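# Transfer the cap onto the other marker and snap it

## Task

Take the cap off its current marker, put it on the other marker and press it until it clicks into place; at the end both markers have to still be upright in their block.

## Robot and tools

Robot: two arms, left_arm and right_arm, in a physics simulation. Each ends in a five-finger hand: right_arm has a right hand, left_arm a mirrored left hand. The arms stand on opposite sides (left_arm on +y), with a camera stand behind them. Reference pictures for the task can be viewed with show_instructions (no arguments, moves nothing).

Frames. Scene frame: origin at table-top height midway between the nominal bases, +z up, +x out over the table, left_arm toward +y. Fixed cameras and the table use it. Each arm's hand positions, orientations, velocities and offsets use that arm's own base frame (bases sit near y=+0.370 for left_arm and y=-0.522 for right_arm, almost unrotated). Hand point: a spot 0.05 m in front of the palm; its +z runs along the straight fingers, +y out of the palm, +x across the palm away from the thumb on the right hand and toward the thumb on the left hand. Straight fingertips sit about 0.06-0.07 m past it. The wrist can hang well below the hand point and a bracket on the little-finger side can strike things.

The 28-number row, used by execute_actions and move. One flat list covering both arms, every number within [-1, 1], always all 28 even if one arm is idle. Order: left_arm dx, dy, dz, rx, ry, rz; left hand little, ring, middle, index, thumb_bend, thumb_turn, force_limit, speed; then the same 14 for right_arm. dx..rz are offsets, not poses: they are measured from that arm's Hand target as it stood when the action or move began, along its base axes; 1.0 equals 0.6 m for dx/dy/dz and 180 degrees for the rotation vector rx/ry/rz, turning about the Hand target's position. All six zero means hold the current Hand target. Orientation commands are clipped to 32 degrees from the measured orientation per control step. The six finger numbers are absolute targets: -1 open/straight, +1 closed; thumb_turn -1 beside the palm, +1 opposite the fingers. force_limit maps -1..+1 to about 0..10 N at the fingertip (0..15 N for the two thumb motors); speed rises from near zero at -1 to full at +0.48 and above. There is no 'no change' value: to keep a hand as is, resend the eight hand numbers of its last executed row (before any has run, use hand_measured plus hand_force_limit and hand_speed). Gripping a 0.035-0.065 m object needs thumb_turn near +1; close at speed -0.94 or below for a gentle grip.

execute_actions(actions, cameras): actions is a list of actions; each action is up to 15 rows, one per 1/30 s step, every row counted from the same start pose; a short action repeats its final row. An empty list returns camera images; cameras picks names (cam_head_left, cam_head_right, cam_high, cam_left_wrist, cam_right_wrist, or "all").

move(target, speed, blend, stop_force, zero, blocking, cameras): drives each hand point in a straight line toward target, one row or a list of up to 15 rows, all offsets from the same starting Hand targets. speed in m/s (0.002-3.6, default 0.25). blend in m rounds corners in a list. stop_force in N (3-120) ends an arm's path when its wrist sensor feels that much push; not reliable for light loose objects or while the hand turns; leave it out when pulling away from a contact. zero (only with stop_force) chooses whether to re-zero first. blocking=false returns early, not allowed with stop_force. Moves last at least 0.5 s and at most 10 s and do not avoid obstacles; avoid paths near an arm's own base.

wait(seconds 0-10), stop() brakes a running move, zoom_image(camera, region [x0,y0,x1,y1] pixels, up to 504x504), zero_wrist_force(arm), finished_scene(scene optional) ends everything irreversibly.

Results report per arm: end_effector_position (m) and end_effector_quat_wxyz in the base frame, velocities, Hand target (the base for the next offsets; the hand often rests slightly short of it), joint positions and torques, Wrist force/torque in the hand's own axes, hand_measured, hand_stopped_by (moving, target, force, stalled, fault), hand_load_n (positive pushes a finger open; near 0 means grip lost), hand_force_limit, hand_speed. A move adds a 'move:' line such as done, off_target, moving, held or fault plus limits like paced or held; done does not prove nothing was touched. MOTOR HOT warns of overheating.

Avoid: hitting hard, pressing beyond a firm contact (arms are stiff), 150 N outside force or wrist torque near 26.3 N m, which stop the arm for 10 s; contact between the two arms or one hand squeezing the other; long stretched or loaded holds that heat motors; dropping or releasing moving parts; anything leaving the table; knocking the markers over. Finish only when the cap is clicked on and both markers stand in the block unaided.

Each tool is called after "Emit:" by a JSON object that holds its "fn" and its "kwargs".

Reference images:

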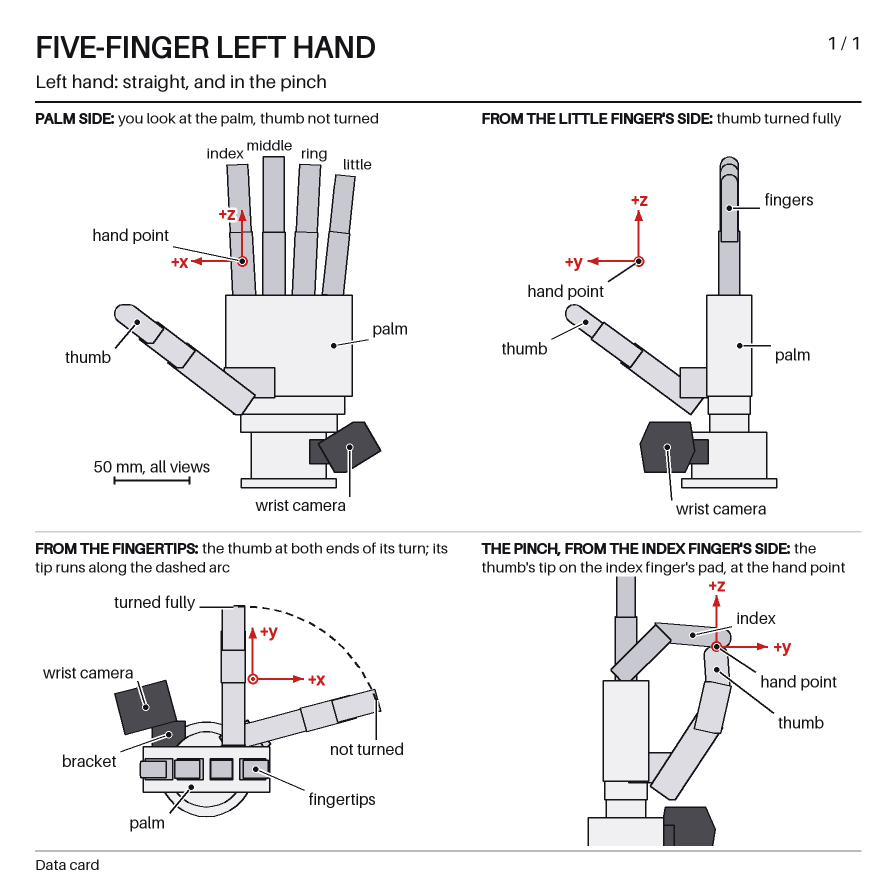

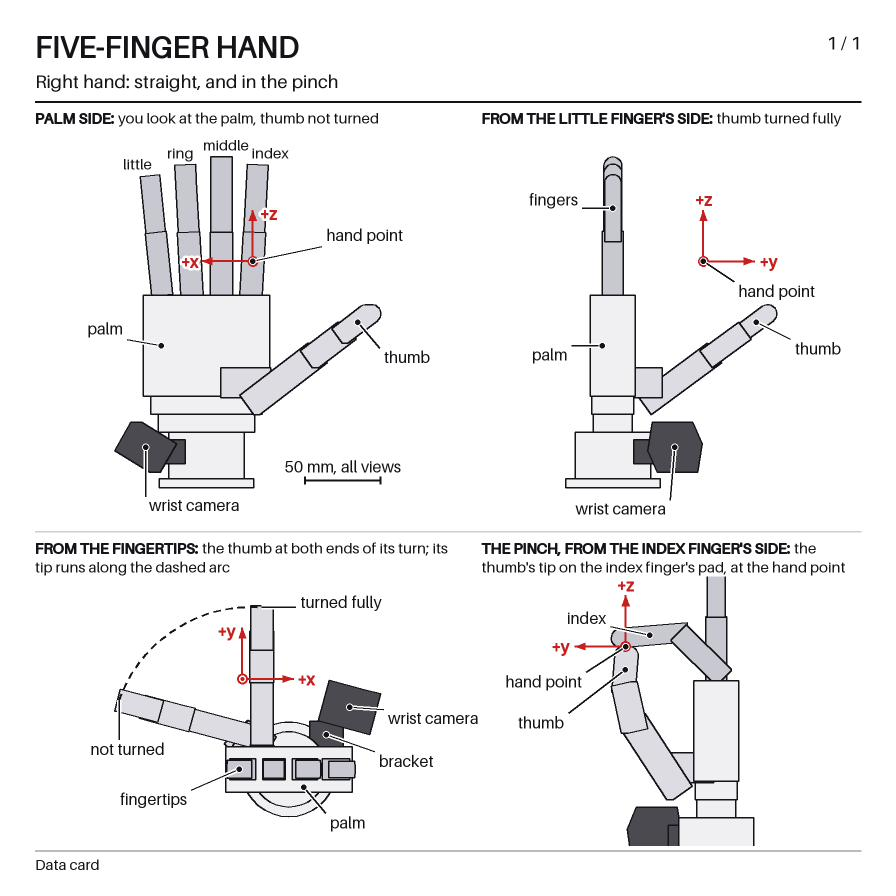

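## Session

Emit:
{"fn": "execute_actions", "kwargs": {"actions": []}}

Scene clock: 0.00 s.
left_arm: end_effector_position=(-0.1606, -0.4804, +0.1477) hand_measured=(-1.000, -1.000, -1.000, -1.000, -1.000, -1.000) hand_load_n=(+0.0, +0.0, +0.0, +0.0, +0.0, +0.0) hand_stopped_by=(target, target, target, target, target, target) hand_force_limit=0.00 hand_speed=-0.80 end_effector_quat_wxyz=(+0.149, +0.825, -0.531, -0.127) | right_arm: end_effector_position=(+0.4726, +0.2043, +0.3738) hand_measured=(-1.000, -1.000, -1.000, -1.000, -1.000, -1.000) hand_load_n=(+0.0, +0.0, +0.0, +0.0, +0.0, +0.0) hand_stopped_by=(target, target, target, target, target, target) hand_force_limit=0.00 hand_speed=-0.80 end_effector_quat_wxyz=(+0.422, +0.451, +0.779, +0.110)
Joint positions: left_arm=[1.832 -1.916 -1.772 2.131 -1.177 1.403] | right_arm=[0.403 -1.576 1.675 0.692 2.082 -0.331]
Joint velocities: within noise
Joint torques (N m): no reading
Wrist force (N): no reading
Wrist torque (N m): no reading
Wrist force, peak (N): no reading
Hand target: left_arm -0.1606, -0.4804, +0.1477; +0.149, +0.825, -0.531, -0.127 | right_arm +0.4726, +0.2043, +0.3738; +0.422, +0.451, +0.779, +0.110

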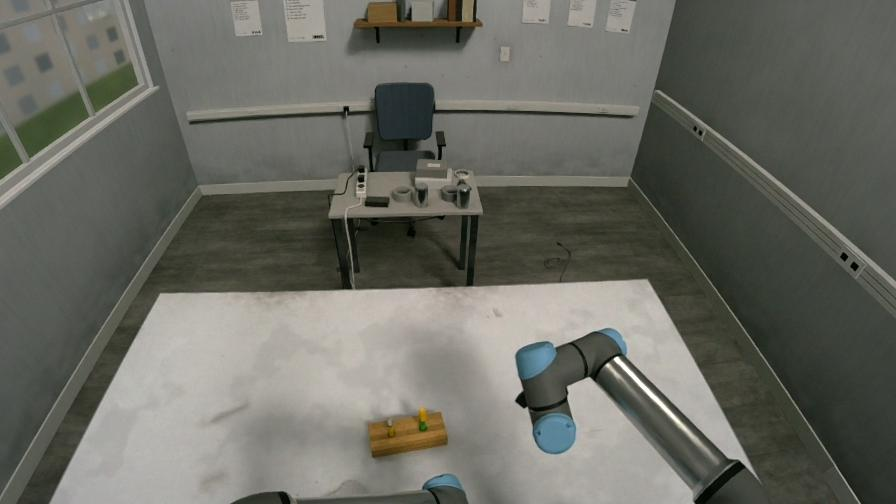

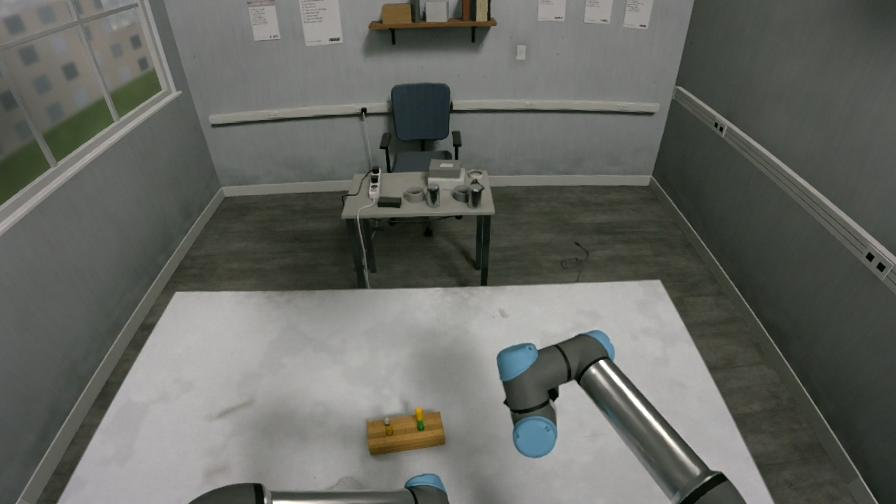

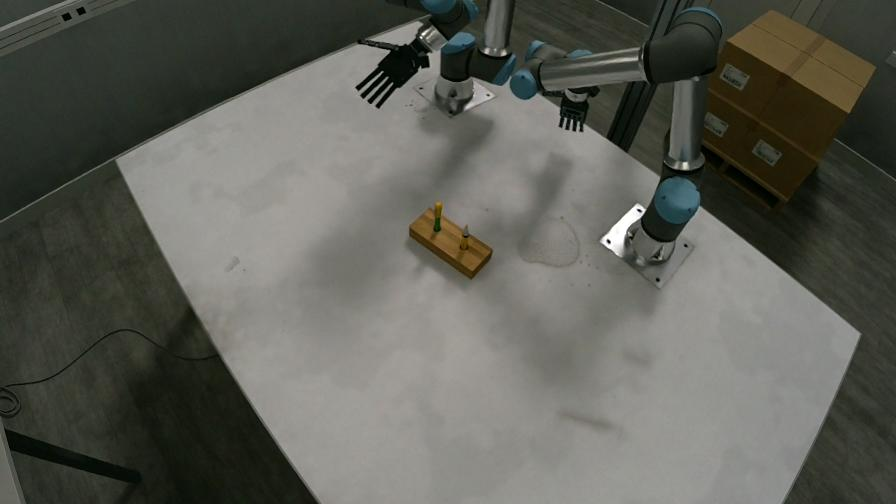

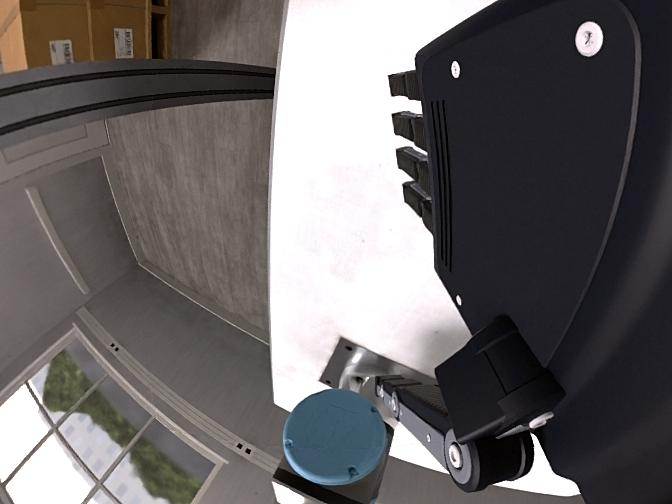

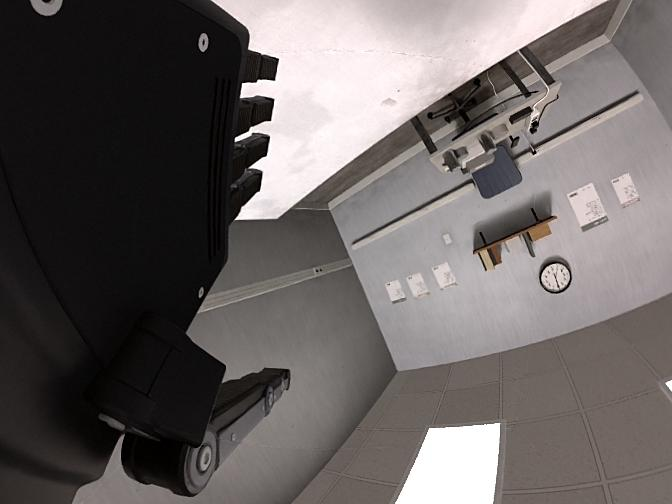

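Emit:
{"fn": "zoom_image", "kwargs": {"camera": "cam_head_left", "region": [350, 390, 470, 470]}}

Emit:
{"fn": "zoom_image", "kwargs": {"camera": "cam_head_right", "region": [350, 390, 470, 470]}}

Emit:
{"fn": "zoom_image", "kwargs": {"camera": "cam_high", "region": [390, 190, 510, 290]}}

Scaled by 4.200 from the camera's 896x504 image, which has a finer 1280x720 frame.

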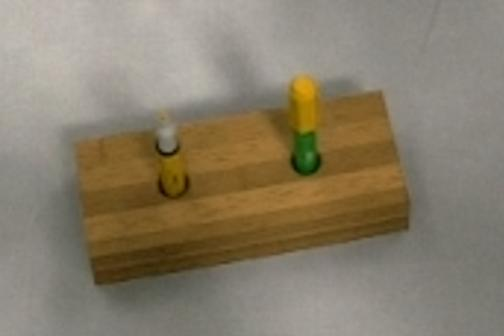

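Scaled by 4.200 from the camera's 896x504 image, which has a finer 1280x720 frame.

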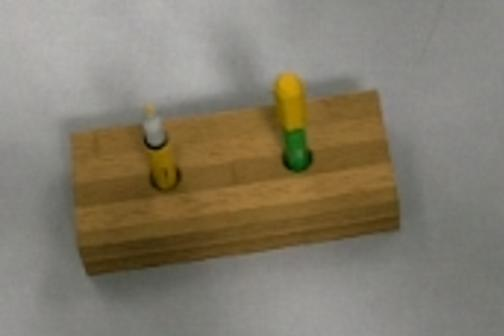

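Scaled by 4.200 from the camera's 896x504 image, which has a finer 1280x720 frame.

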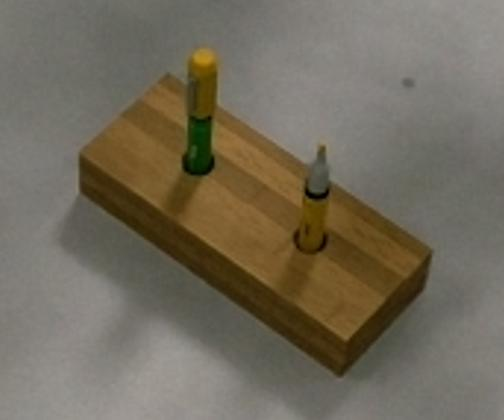

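Emit:
{"fn": "move", "kwargs": {"target": [[0.167,0.05,0.333,-0.0355,-0.1589,-0.0931,-1,-1,-1,-1,-0.28,1,0,0,-0.012,0.1,0,0.2,0.096,0.0187,-1,-1,-1,-1,-0.05,1,0,0],[0.86,0.26,0.32,-0.1183,-0.5296,-0.3103,-1,-1,-1,-1,-0.28,1,0,0,-0.012,0.22,0,0.373,0.18,0.035,-1,-1,-1,-1,-0.05,1,0,0]], "blend": [0.05, 0], "speed": 0.3, "cameras": ["cam_head_left", "cam_high", "cam_right_wrist", "cam_left_wrist"]}}

Scene clock: 281.07 s.
left_arm: end_effector_position=(+0.3554, -0.3244, +0.3396) hand_measured=(-1.000, -1.000, -1.000, -1.000, -0.280, +1.000) hand_load_n=(+0.0, +0.0, +0.0, +0.0, +0.0, +0.0) hand_stopped_by=(target, target, target, target, target, target) hand_force_limit=0.00 hand_speed=0.00 end_effector_quat_wxyz=(+0.214, -0.305, +0.760, -0.532) | right_arm: end_effector_position=(+0.4655, +0.3362, +0.3737) hand_measured=(-1.000, -1.000, -1.000, -1.000, -0.050, +1.000) hand_load_n=(+0.0, +0.5, +0.0, +0.0, +0.0, +0.0) hand_stopped_by=(target, target, target, target, target, target) hand_force_limit=0.00 hand_speed=0.00 end_effector_quat_wxyz=(-0.122, +0.578, +0.693, +0.415)
Joint positions: left_arm=[3.079 -1.31 -1.837 2.687 -0.88 3.447] | right_arm=[0.138 -1.483 1.501 0.977 0.843 0.182]
Joint torques (N m): left_arm=[6.67 19.91 28.71 1.31 3.1 1.08] | right_arm=[8.08 -31.04 -13.32 3.5 -0.88 -1.65]
Wrist force (N): left_arm=[-0.7 -1.2 0.5] | right_arm=[-0.3 0.8 0.2]
Wrist torque (N m): left_arm=[-0.22 0.01 -0.07] | right_arm=[0.02 0.05 0.08]
Wrist force, peak (N): left_arm=[-2.2 -1.2 0.9] | right_arm=[-0.4 1.0 -0.1]
Hand target: left_arm +0.3554, -0.3244, +0.3397; +0.214, -0.305, +0.760, -0.532 | right_arm +0.4654, +0.3363, +0.3738; -0.122, +0.578, +0.693, +0.415
Off the commanded pose: left_arm 0.000 m, 0 deg | right_arm 0.000 m, 0 deg.
move: done
camera_calibration:
cam_left_wrist: T_world_to_cam=[[0.0503082, -0.38578, 0.921218, -0.460713], [-0.98432, -0.175293, -0.0196536, 0.299759], [0.169065, -0.905785, -0.388549, -0.102734], [0, 0, 0, 1]] pos_world=[0.335605, -0.218242, 0.390391]
cam_right_wrist: T_world_to_cam=[[0.771884, 0.170675, 0.612426, -0.650001], [0.280508, -0.955887, -0.0871506, 0.217308], [0.570536, 0.23906, -0.785709, 0.0638488], [0, 0, 0, 1]] pos_world=[0.404341, 0.303397, 0.467183]
Images, in order (width x height): cam_head_left 896x504, cam_high 896x504, cam_left_wrist 672x504, cam_right_wrist 672x504.

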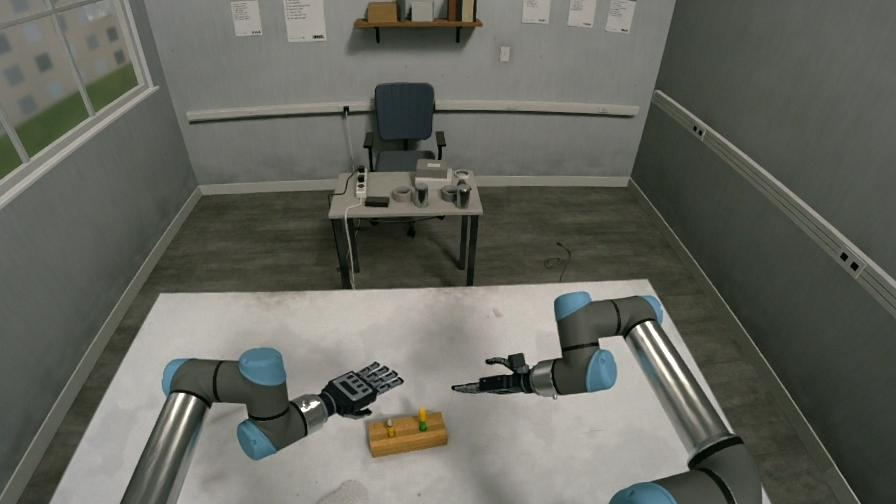

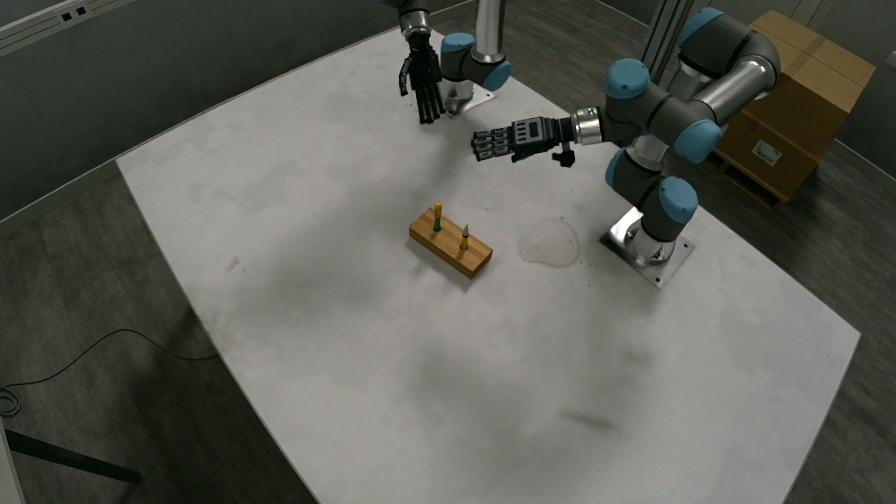

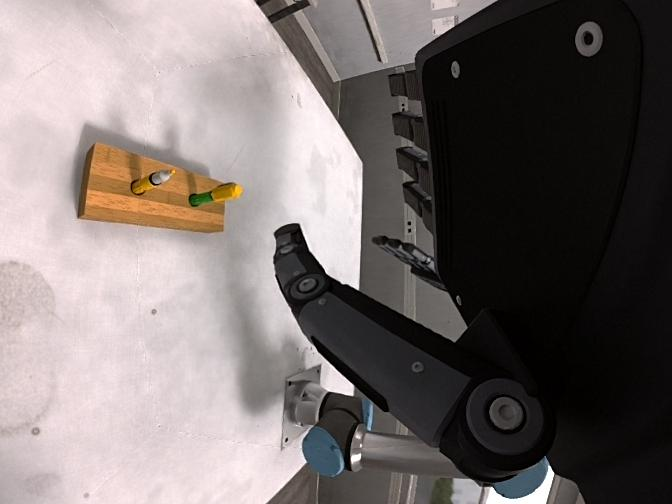

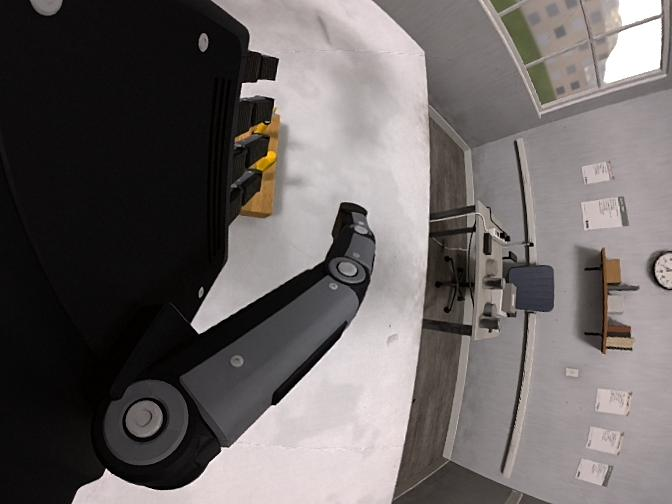

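Emit:
{"fn": "zoom_image", "kwargs": {"camera": "cam_left_wrist", "region": [70, 130, 260, 250]}}

Scaled by 2.653 from the camera's 672x504 image, which has a finer 960x720 frame.

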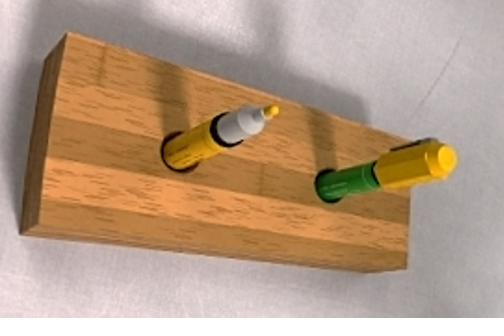

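Emit:
{"fn": "move", "kwargs": {"target": [0.074,0.157,0,0,0,0,-1,-1,-1,-1,-0.28,1,0,0,0,0.2048,-0.123,0.2488,0.1201,0.0234,-1,-1,-1,-1,-0.05,1,0,0], "speed": 0.3, "cameras": ["cam_head_left", "cam_head_right", "cam_high", "cam_right_wrist", "cam_left_wrist"]}}

Scene clock: 291.03 s.
left_arm: end_effector_position=(+0.3998, -0.2302, +0.3397) hand_measured=(-1.000, -1.000, -1.000, -1.000, -0.280, +1.000) hand_load_n=(+0.0, +0.0, +0.0, +0.0, +0.0, +0.0) hand_stopped_by=(target, target, target, target, target, target) hand_force_limit=0.00 hand_speed=0.00 end_effector_quat_wxyz=(+0.214, -0.305, +0.760, -0.532) | right_arm: end_effector_position=(+0.4653, +0.4592, +0.3000) hand_measured=(-1.000, -1.000, -1.000, -1.000, -0.050, +1.000) hand_load_n=(+0.0, +0.0, +0.0, +0.0, +0.0, +0.0) hand_stopped_by=(target, target, target, target, target, target) hand_force_limit=0.00 hand_speed=0.00 end_effector_quat_wxyz=(-0.470, +0.529, +0.469, +0.528)
Joint positions: left_arm=[3.446 -1.374 -1.82 2.506 -0.569 3.747] | right_arm=[0.213 -1.446 1.848 -0.403 0.33 1.573]
Joint torques (N m): left_arm=[-4.43 21.69 11.84 1.04 -1.18 0.42] | right_arm=[-8.22 -13.16 -26.98 -2.38 -1.19 1.25]
Wrist force (N): left_arm=[-0.8 -1.3 0.3] | right_arm=[-0.5 1.6 -0.4]
Wrist torque (N m): left_arm=[-0.24 0.03 -0.07] | right_arm=[0.15 0.27 0.25]
Wrist force, peak (N): left_arm=[-1.0 -1.5 0.6] | right_arm=[-0.6 1.7 -1.1]
Hand target: left_arm +0.3998, -0.2302, +0.3397; +0.214, -0.305, +0.760, -0.532 | right_arm +0.4654, +0.4591, +0.3000; -0.470, +0.529, +0.469, +0.528
Off the commanded pose: left_arm 0.000 m, 0 deg | right_arm 0.000 m, 0 deg.
move: done
camera_calibration:
cam_left_wrist: T_world_to_cam=[[0.0498403, -0.385693, 0.92128, -0.426441], [-0.984359, -0.175033, -0.0200246, 0.360168], [0.168978, -0.905872, -0.388384, -0.0249571], [0, 0, 0, 1]] pos_world=[0.380006, -0.124042, 0.390391]
cam_right_wrist: T_world_to_cam=[[0.950359, -0.134464, 0.280601, -0.469131], [0.159522, -0.563721, -0.810415, 0.421707], [0.267152, 0.814947, -0.514287, -0.228083], [0, 0, 0, 1]] pos_world=[0.439505, 0.360519, 0.356096]

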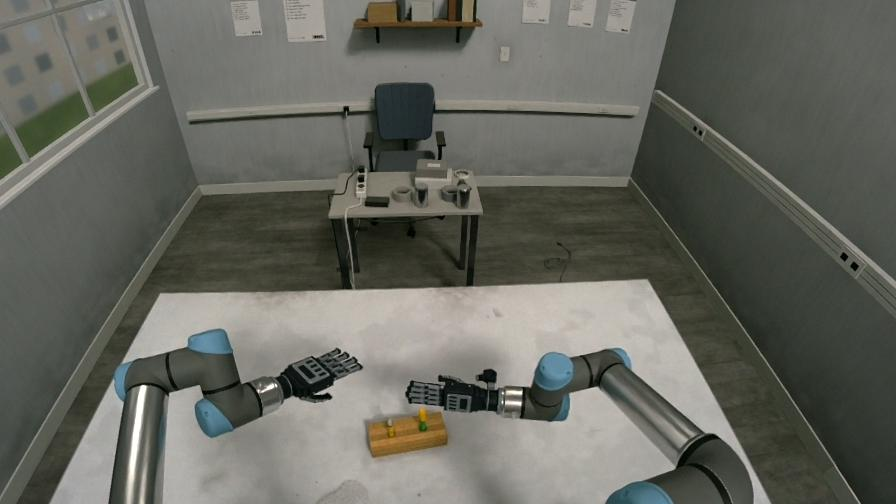

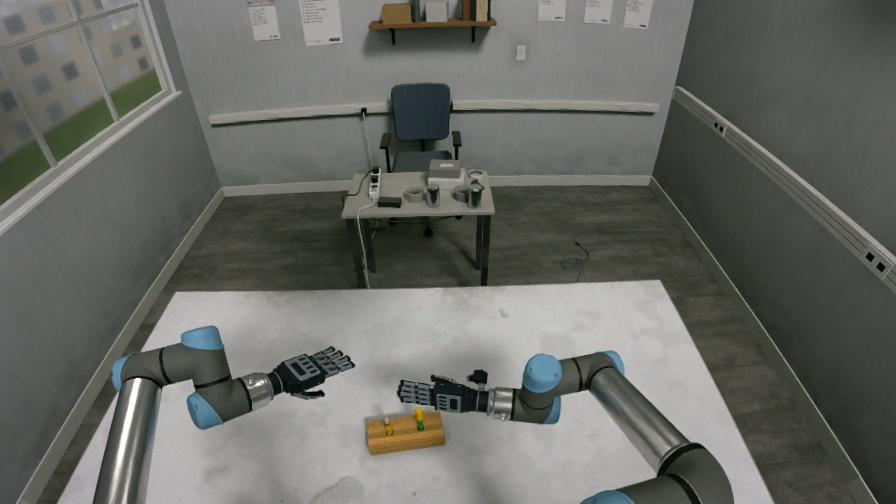

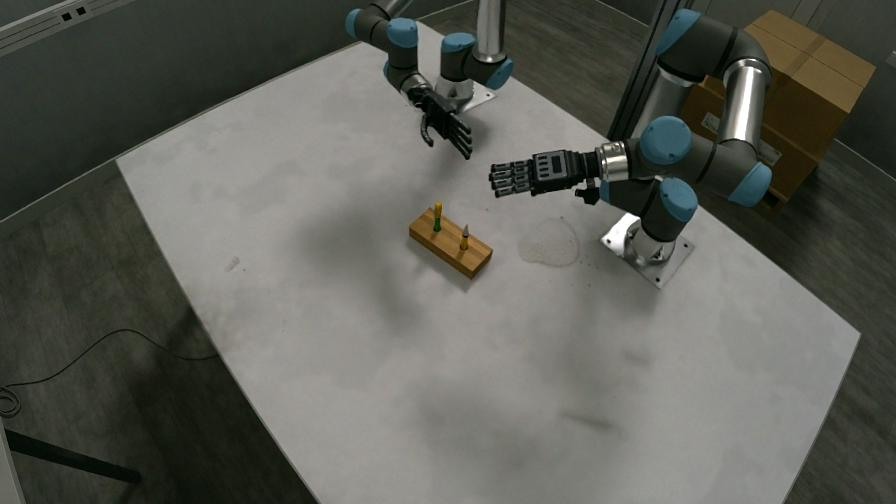

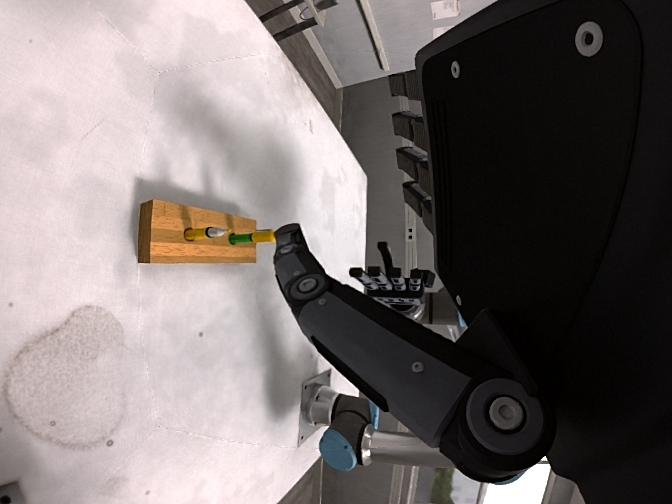

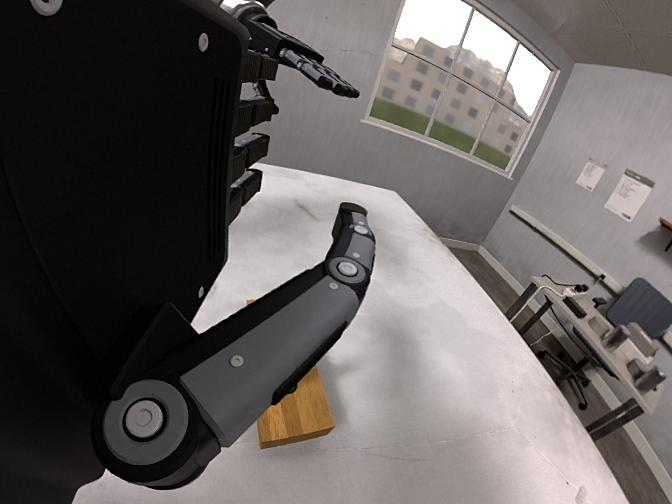

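Emit:
{"fn": "zoom_image", "kwargs": {"camera": "cam_head_left", "region": [360, 350, 500, 470]}}

Emit:
{"fn": "zoom_image", "kwargs": {"camera": "cam_high", "region": [400, 130, 620, 290]}}

Emit:
{"fn": "zoom_image", "kwargs": {"camera": "cam_left_wrist", "region": [130, 180, 320, 290]}}

Scaled by 3.600 from the camera's 896x504 image, which has a finer 1280x720 frame.

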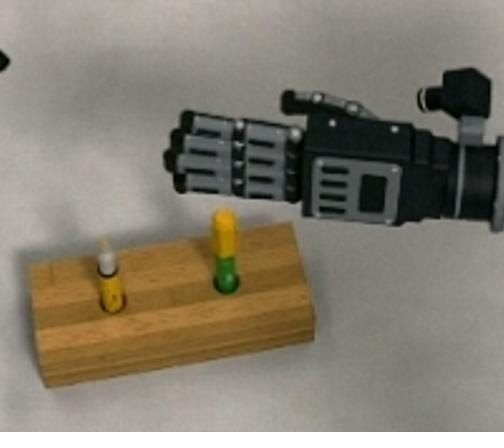

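Scaled by 2.291 from the camera's 896x504 image, which has a finer 1280x720 frame.

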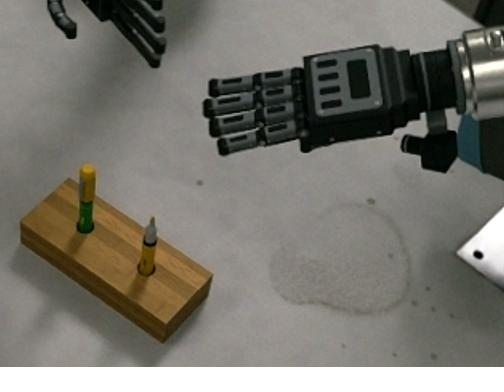

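Scaled by 2.653 from the camera's 672x504 image, which has a finer 960x720 frame.

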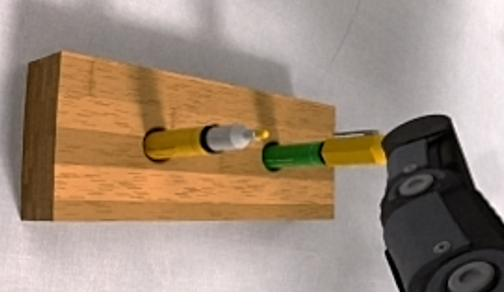

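Emit:
{"fn": "move", "kwargs": {"target": [0,0,0,0,0,0,-1,-1,-1,-1,-0.28,1,0,0,0,0,-0.225,0,0,0,-1,-1,-1,-1,-0.05,1,0,0], "speed": 0.25, "cameras": ["cam_head_left", "cam_head_right", "cam_high", "cam_right_wrist"]}}

Emit:
{"fn": "zoom_image", "kwargs": {"camera": "cam_head_left", "region": [360, 370, 500, 470]}}

Emit:
{"fn": "zoom_image", "kwargs": {"camera": "cam_high", "region": [390, 160, 570, 290]}}

Scene clock: 307.00 s.
left_arm: end_effector_position=(+0.3998, -0.2302, +0.3397) hand_measured=(-1.000, -1.000, -1.000, -1.000, -0.280, +1.000) hand_load_n=(+0.0, +0.0, +0.0, +0.0, +0.0, +0.0) hand_stopped_by=(target, target, target, target, target, target) hand_force_limit=0.00 hand_speed=0.00 end_effector_quat_wxyz=(+0.214, -0.305, +0.760, -0.532) | right_arm: end_effector_position=(+0.4654, +0.4591, +0.1650) hand_measured=(-1.000, -1.000, -1.000, -1.000, -0.050, +1.000) hand_load_n=(+0.0, +0.0, +0.0, +0.0, +0.0, +0.0) hand_stopped_by=(target, target, target, target, target, target) hand_force_limit=0.00 hand_speed=0.00 end_effector_quat_wxyz=(-0.470, +0.529, +0.469, +0.528)
Joint positions: left_arm=[3.446 -1.374 -1.82 2.506 -0.569 3.747] | right_arm=[0.213 -1.259 2.023 -0.764 0.33 1.573]
Joint torques (N m): left_arm=[0.87 21.06 12.49 0.93 -1.4 1.01] | right_arm=[8.67 -18.4 -25.67 0.07 1.88 -1.97]
Wrist force (N): left_arm=[-0.7 -1.2 0.4] | right_arm=[-0.4 1.5 -0.2]
Wrist torque (N m): left_arm=[-0.22 0.01 -0.07] | right_arm=[0.12 0.23 0.21]
Wrist force, peak (N): left_arm=[-0.9 -1.6 0.6] | right_arm=[-2.3 1.5 -0.3]
Hand target: left_arm +0.3998, -0.2302, +0.3397; +0.214, -0.305, +0.760, -0.532 | right_arm +0.4654, +0.4591, +0.1650; -0.470, +0.529, +0.469, +0.528
Off the commanded pose: left_arm 0.000 m, 0 deg | right_arm 0.000 m, 0 deg.
move: done
camera_calibration:
cam_right_wrist: T_world_to_cam=[[0.950397, -0.134575, 0.28042, -0.431228], [0.159279, -0.563808, -0.810401, 0.31246], [0.267163, 0.814868, -0.514406, -0.297329], [0, 0, 0, 1]] pos_world=[0.439504, 0.360419, 0.221195]
Images, in order (width x height): cam_head_left 896x504, cam_head_right 896x504, cam_high 896x504, cam_right_wrist 672x504.

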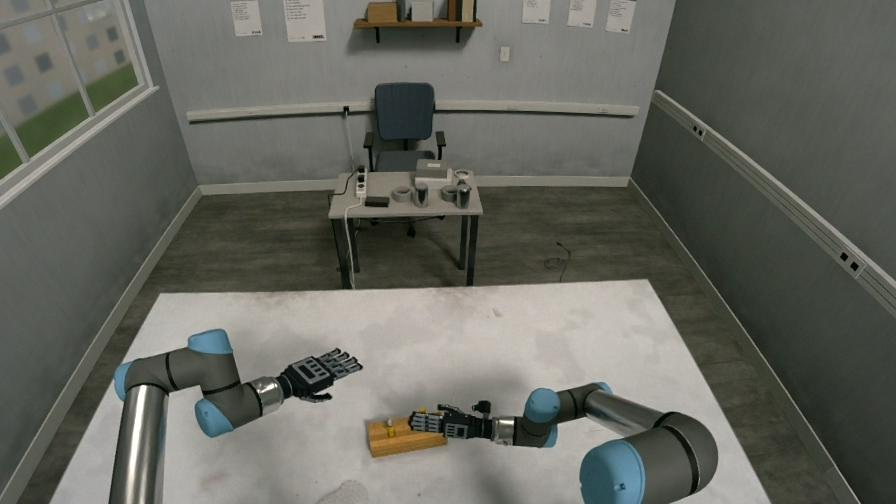

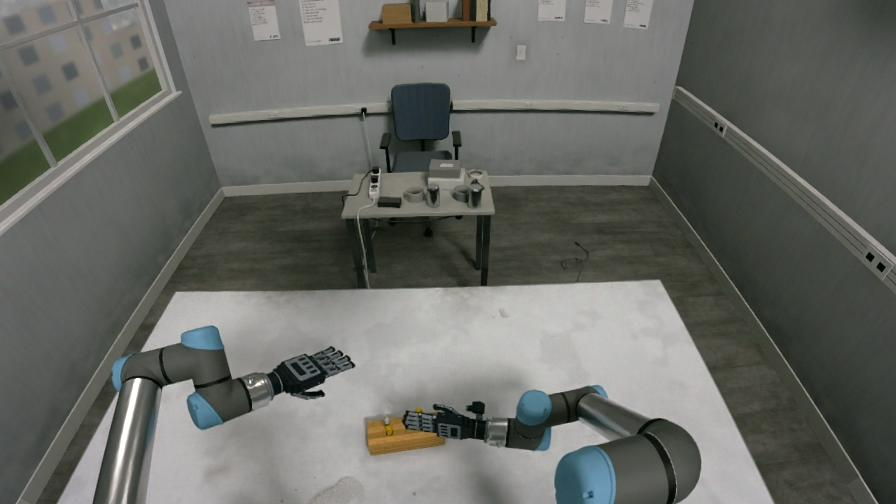

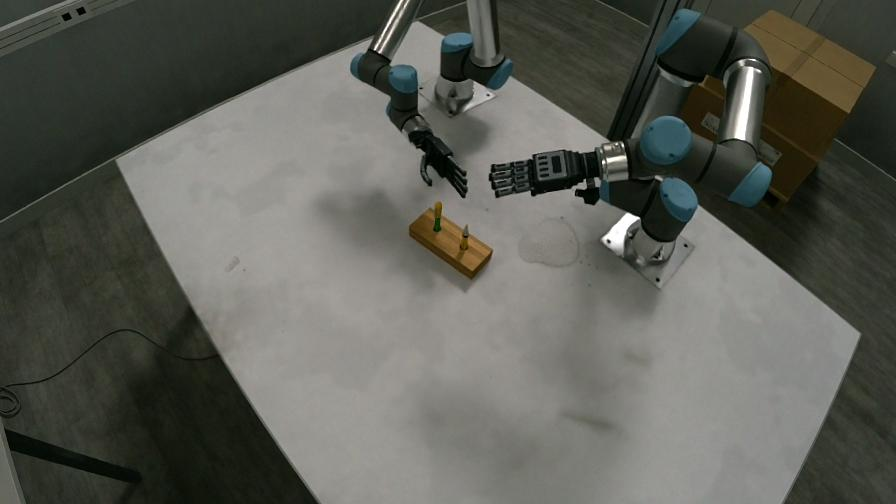

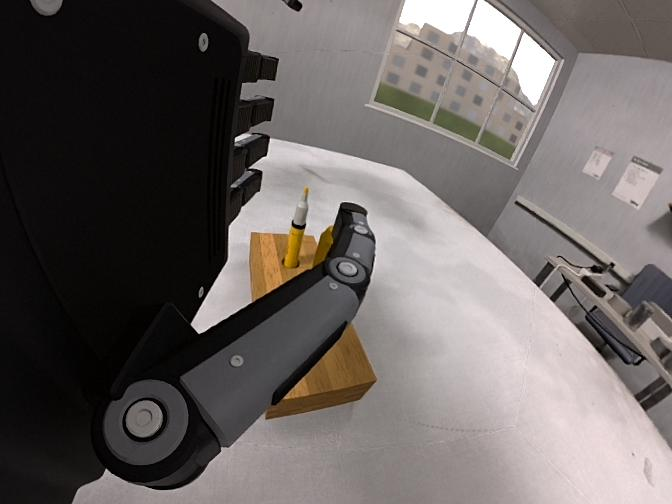

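Scaled by 3.600 from the camera's 896x504 image, which has a finer 1280x720 frame.

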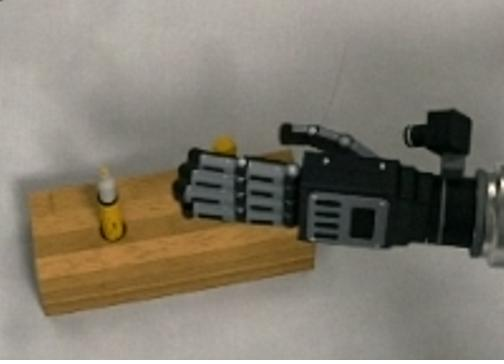

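Scaled by 2.800 from the camera's 896x504 image, which has a finer 1280x720 frame.

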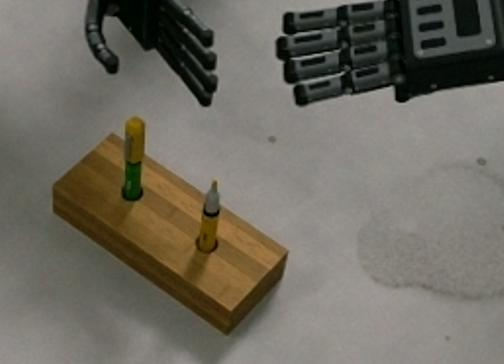

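Emit:
{"fn": "move", "kwargs": {"target": [0,0,0,0,0,0,-1,-1,-1,-1,-0.28,1,0,0,0,0,-0.18,0,0,0,-1,-1,-1,-1,-0.05,1,0,0], "speed": 0.12, "stop_force": 12, "cameras": ["cam_head_left", "cam_high", "cam_right_wrist", "cam_left_wrist"]}}

Emit:
{"fn": "zoom_image", "kwargs": {"camera": "cam_head_left", "region": [360, 370, 500, 470]}}

Emit:
{"fn": "zoom_image", "kwargs": {"camera": "cam_right_wrist", "region": [220, 120, 420, 320]}}

Emit:
{"fn": "zoom_image", "kwargs": {"camera": "cam_high", "region": [390, 160, 510, 280]}}

Scene clock: 318.13 s.
left_arm: end_effector_position=(+0.3998, -0.2302, +0.3397) hand_measured=(-1.000, -1.000, -1.000, -1.000, -0.280, +1.000) hand_load_n=(+0.0, -0.5, +0.0, +0.0, +0.0, +0.0) hand_stopped_by=(target, target, target, target, target, target) hand_force_limit=0.00 hand_speed=0.00 end_effector_quat_wxyz=(+0.214, -0.305, +0.760, -0.532) | right_arm: end_effector_position=(+0.4654, +0.4591, +0.0570) hand_measured=(-1.000, -1.000, -1.000, -1.000, -0.050, +1.000) hand_load_n=(+0.0, +0.0, +0.0, +0.0, +0.0, +0.0) hand_stopped_by=(target, target, target, target, target, target) hand_force_limit=0.00 hand_speed=0.00 end_effector_quat_wxyz=(-0.470, +0.529, +0.469, +0.528)
Joint positions: left_arm=[3.446 -1.374 -1.82 2.506 -0.569 3.747] | right_arm=[0.213 -1.032 2.08 -1.048 0.33 1.573]
Joint torques (N m): left_arm=[5.4 21.82 12.44 1.09 -1.1 0.76] | right_arm=[9.06 -23.03 -17.46 -0.83 1.96 -1.92]
Wrist force (N): left_arm=[-0.8 -1.1 0.5] | right_arm=[-0.2 1.5 -0.3]
Wrist torque (N m): left_arm=[-0.21 0.04 -0.08] | right_arm=[0.11 0.23 0.12]
Wrist force, peak (N): left_arm=[-0.8 -1.8 0.3] | right_arm=[-1.8 1.5 -0.4]
Hand target: left_arm +0.3998, -0.2302, +0.3397; +0.214, -0.305, +0.760, -0.532 | right_arm +0.4654, +0.4591, +0.0570; -0.470, +0.529, +0.469, +0.528
Off the commanded pose: left_arm 0.000 m, 0 deg | right_arm 0.000 m, 0 deg.
move: done
camera_calibration:
cam_left_wrist: T_world_to_cam=[[0.0497483, -0.385704, 0.92128, -0.426407], [-0.984347, -0.175086, -0.0201479, 0.360205], [0.169074, -0.905857, -0.388377, -0.0249949], [0, 0, 0, 1]] pos_world=[0.380006, -0.124042, 0.390391]
cam_right_wrist: T_world_to_cam=[[0.950385, -0.134512, 0.28049, -0.40094], [0.159385, -0.563772, -0.810406, 0.224797], [0.267141, 0.814903, -0.514362, -0.352944], [0, 0, 0, 1]] pos_world=[0.439504, 0.360419, 0.113095]
Images, in order (width x height): cam_head_left 896x504, cam_high 896x504, cam_left_wrist 672x504, cam_right_wrist 672x504.

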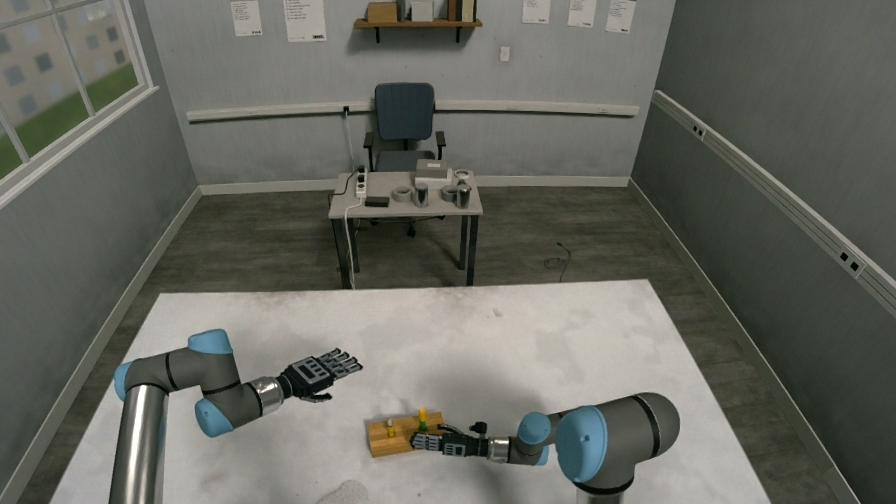

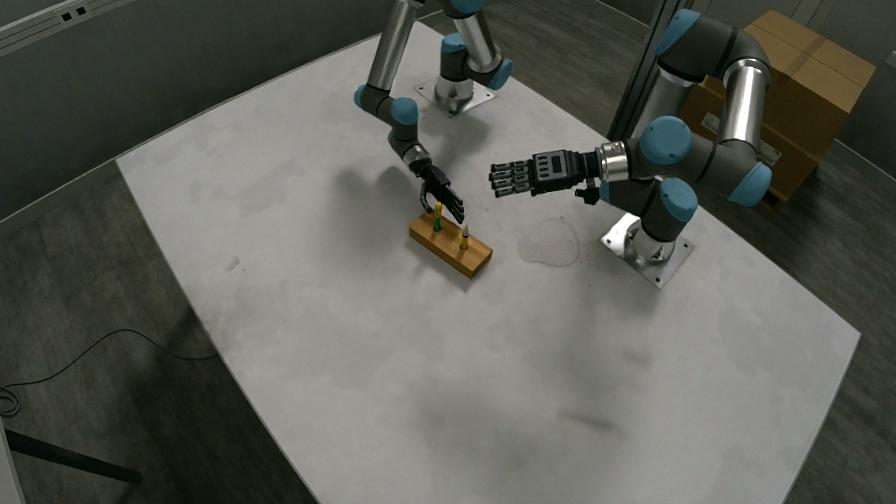

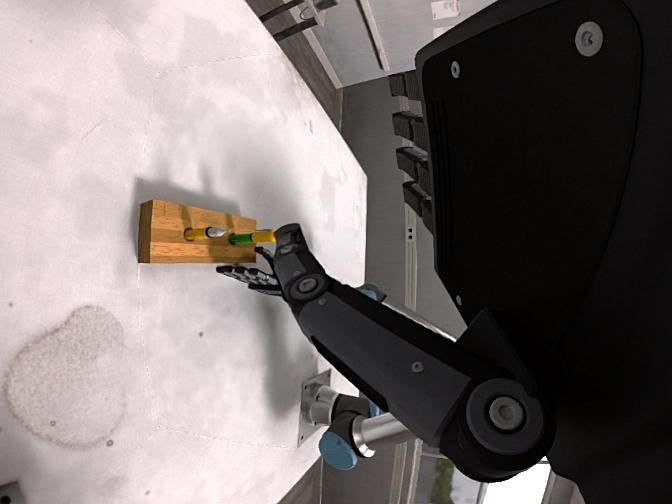

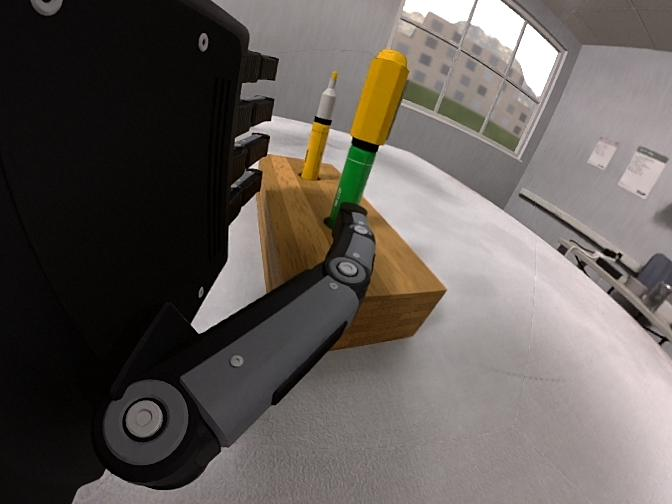

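Scaled by 3.600 from the camera's 896x504 image, which has a finer 1280x720 frame.

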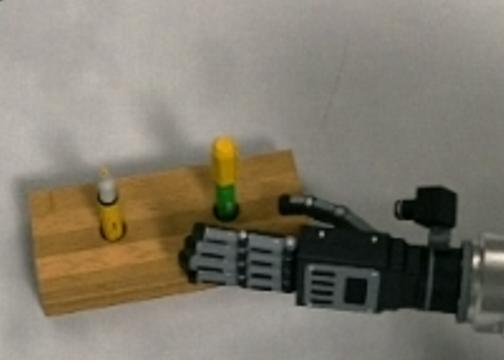

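Scaled by 2.520 from the camera's 672x504 image, which has a finer 960x720 frame.

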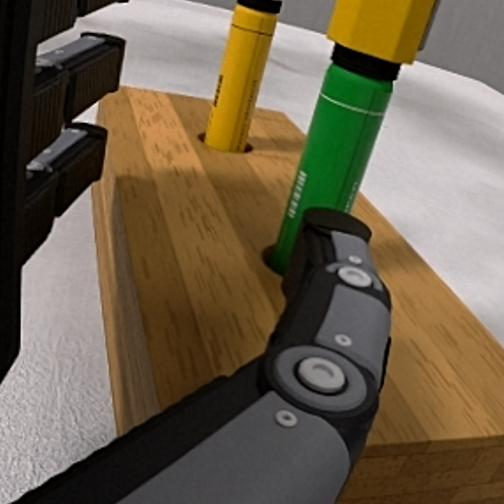

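Scaled by 4.200 from the camera's 896x504 image, which has a finer 1280x720 frame.

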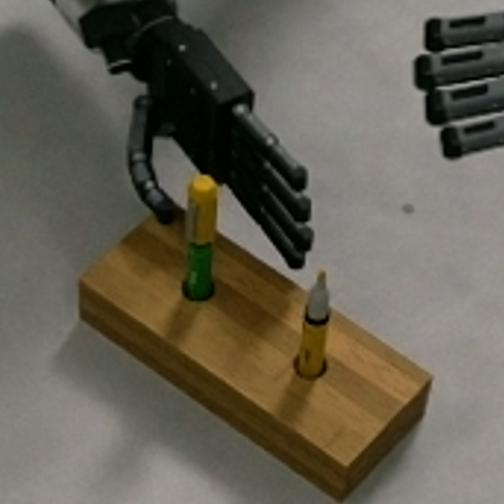

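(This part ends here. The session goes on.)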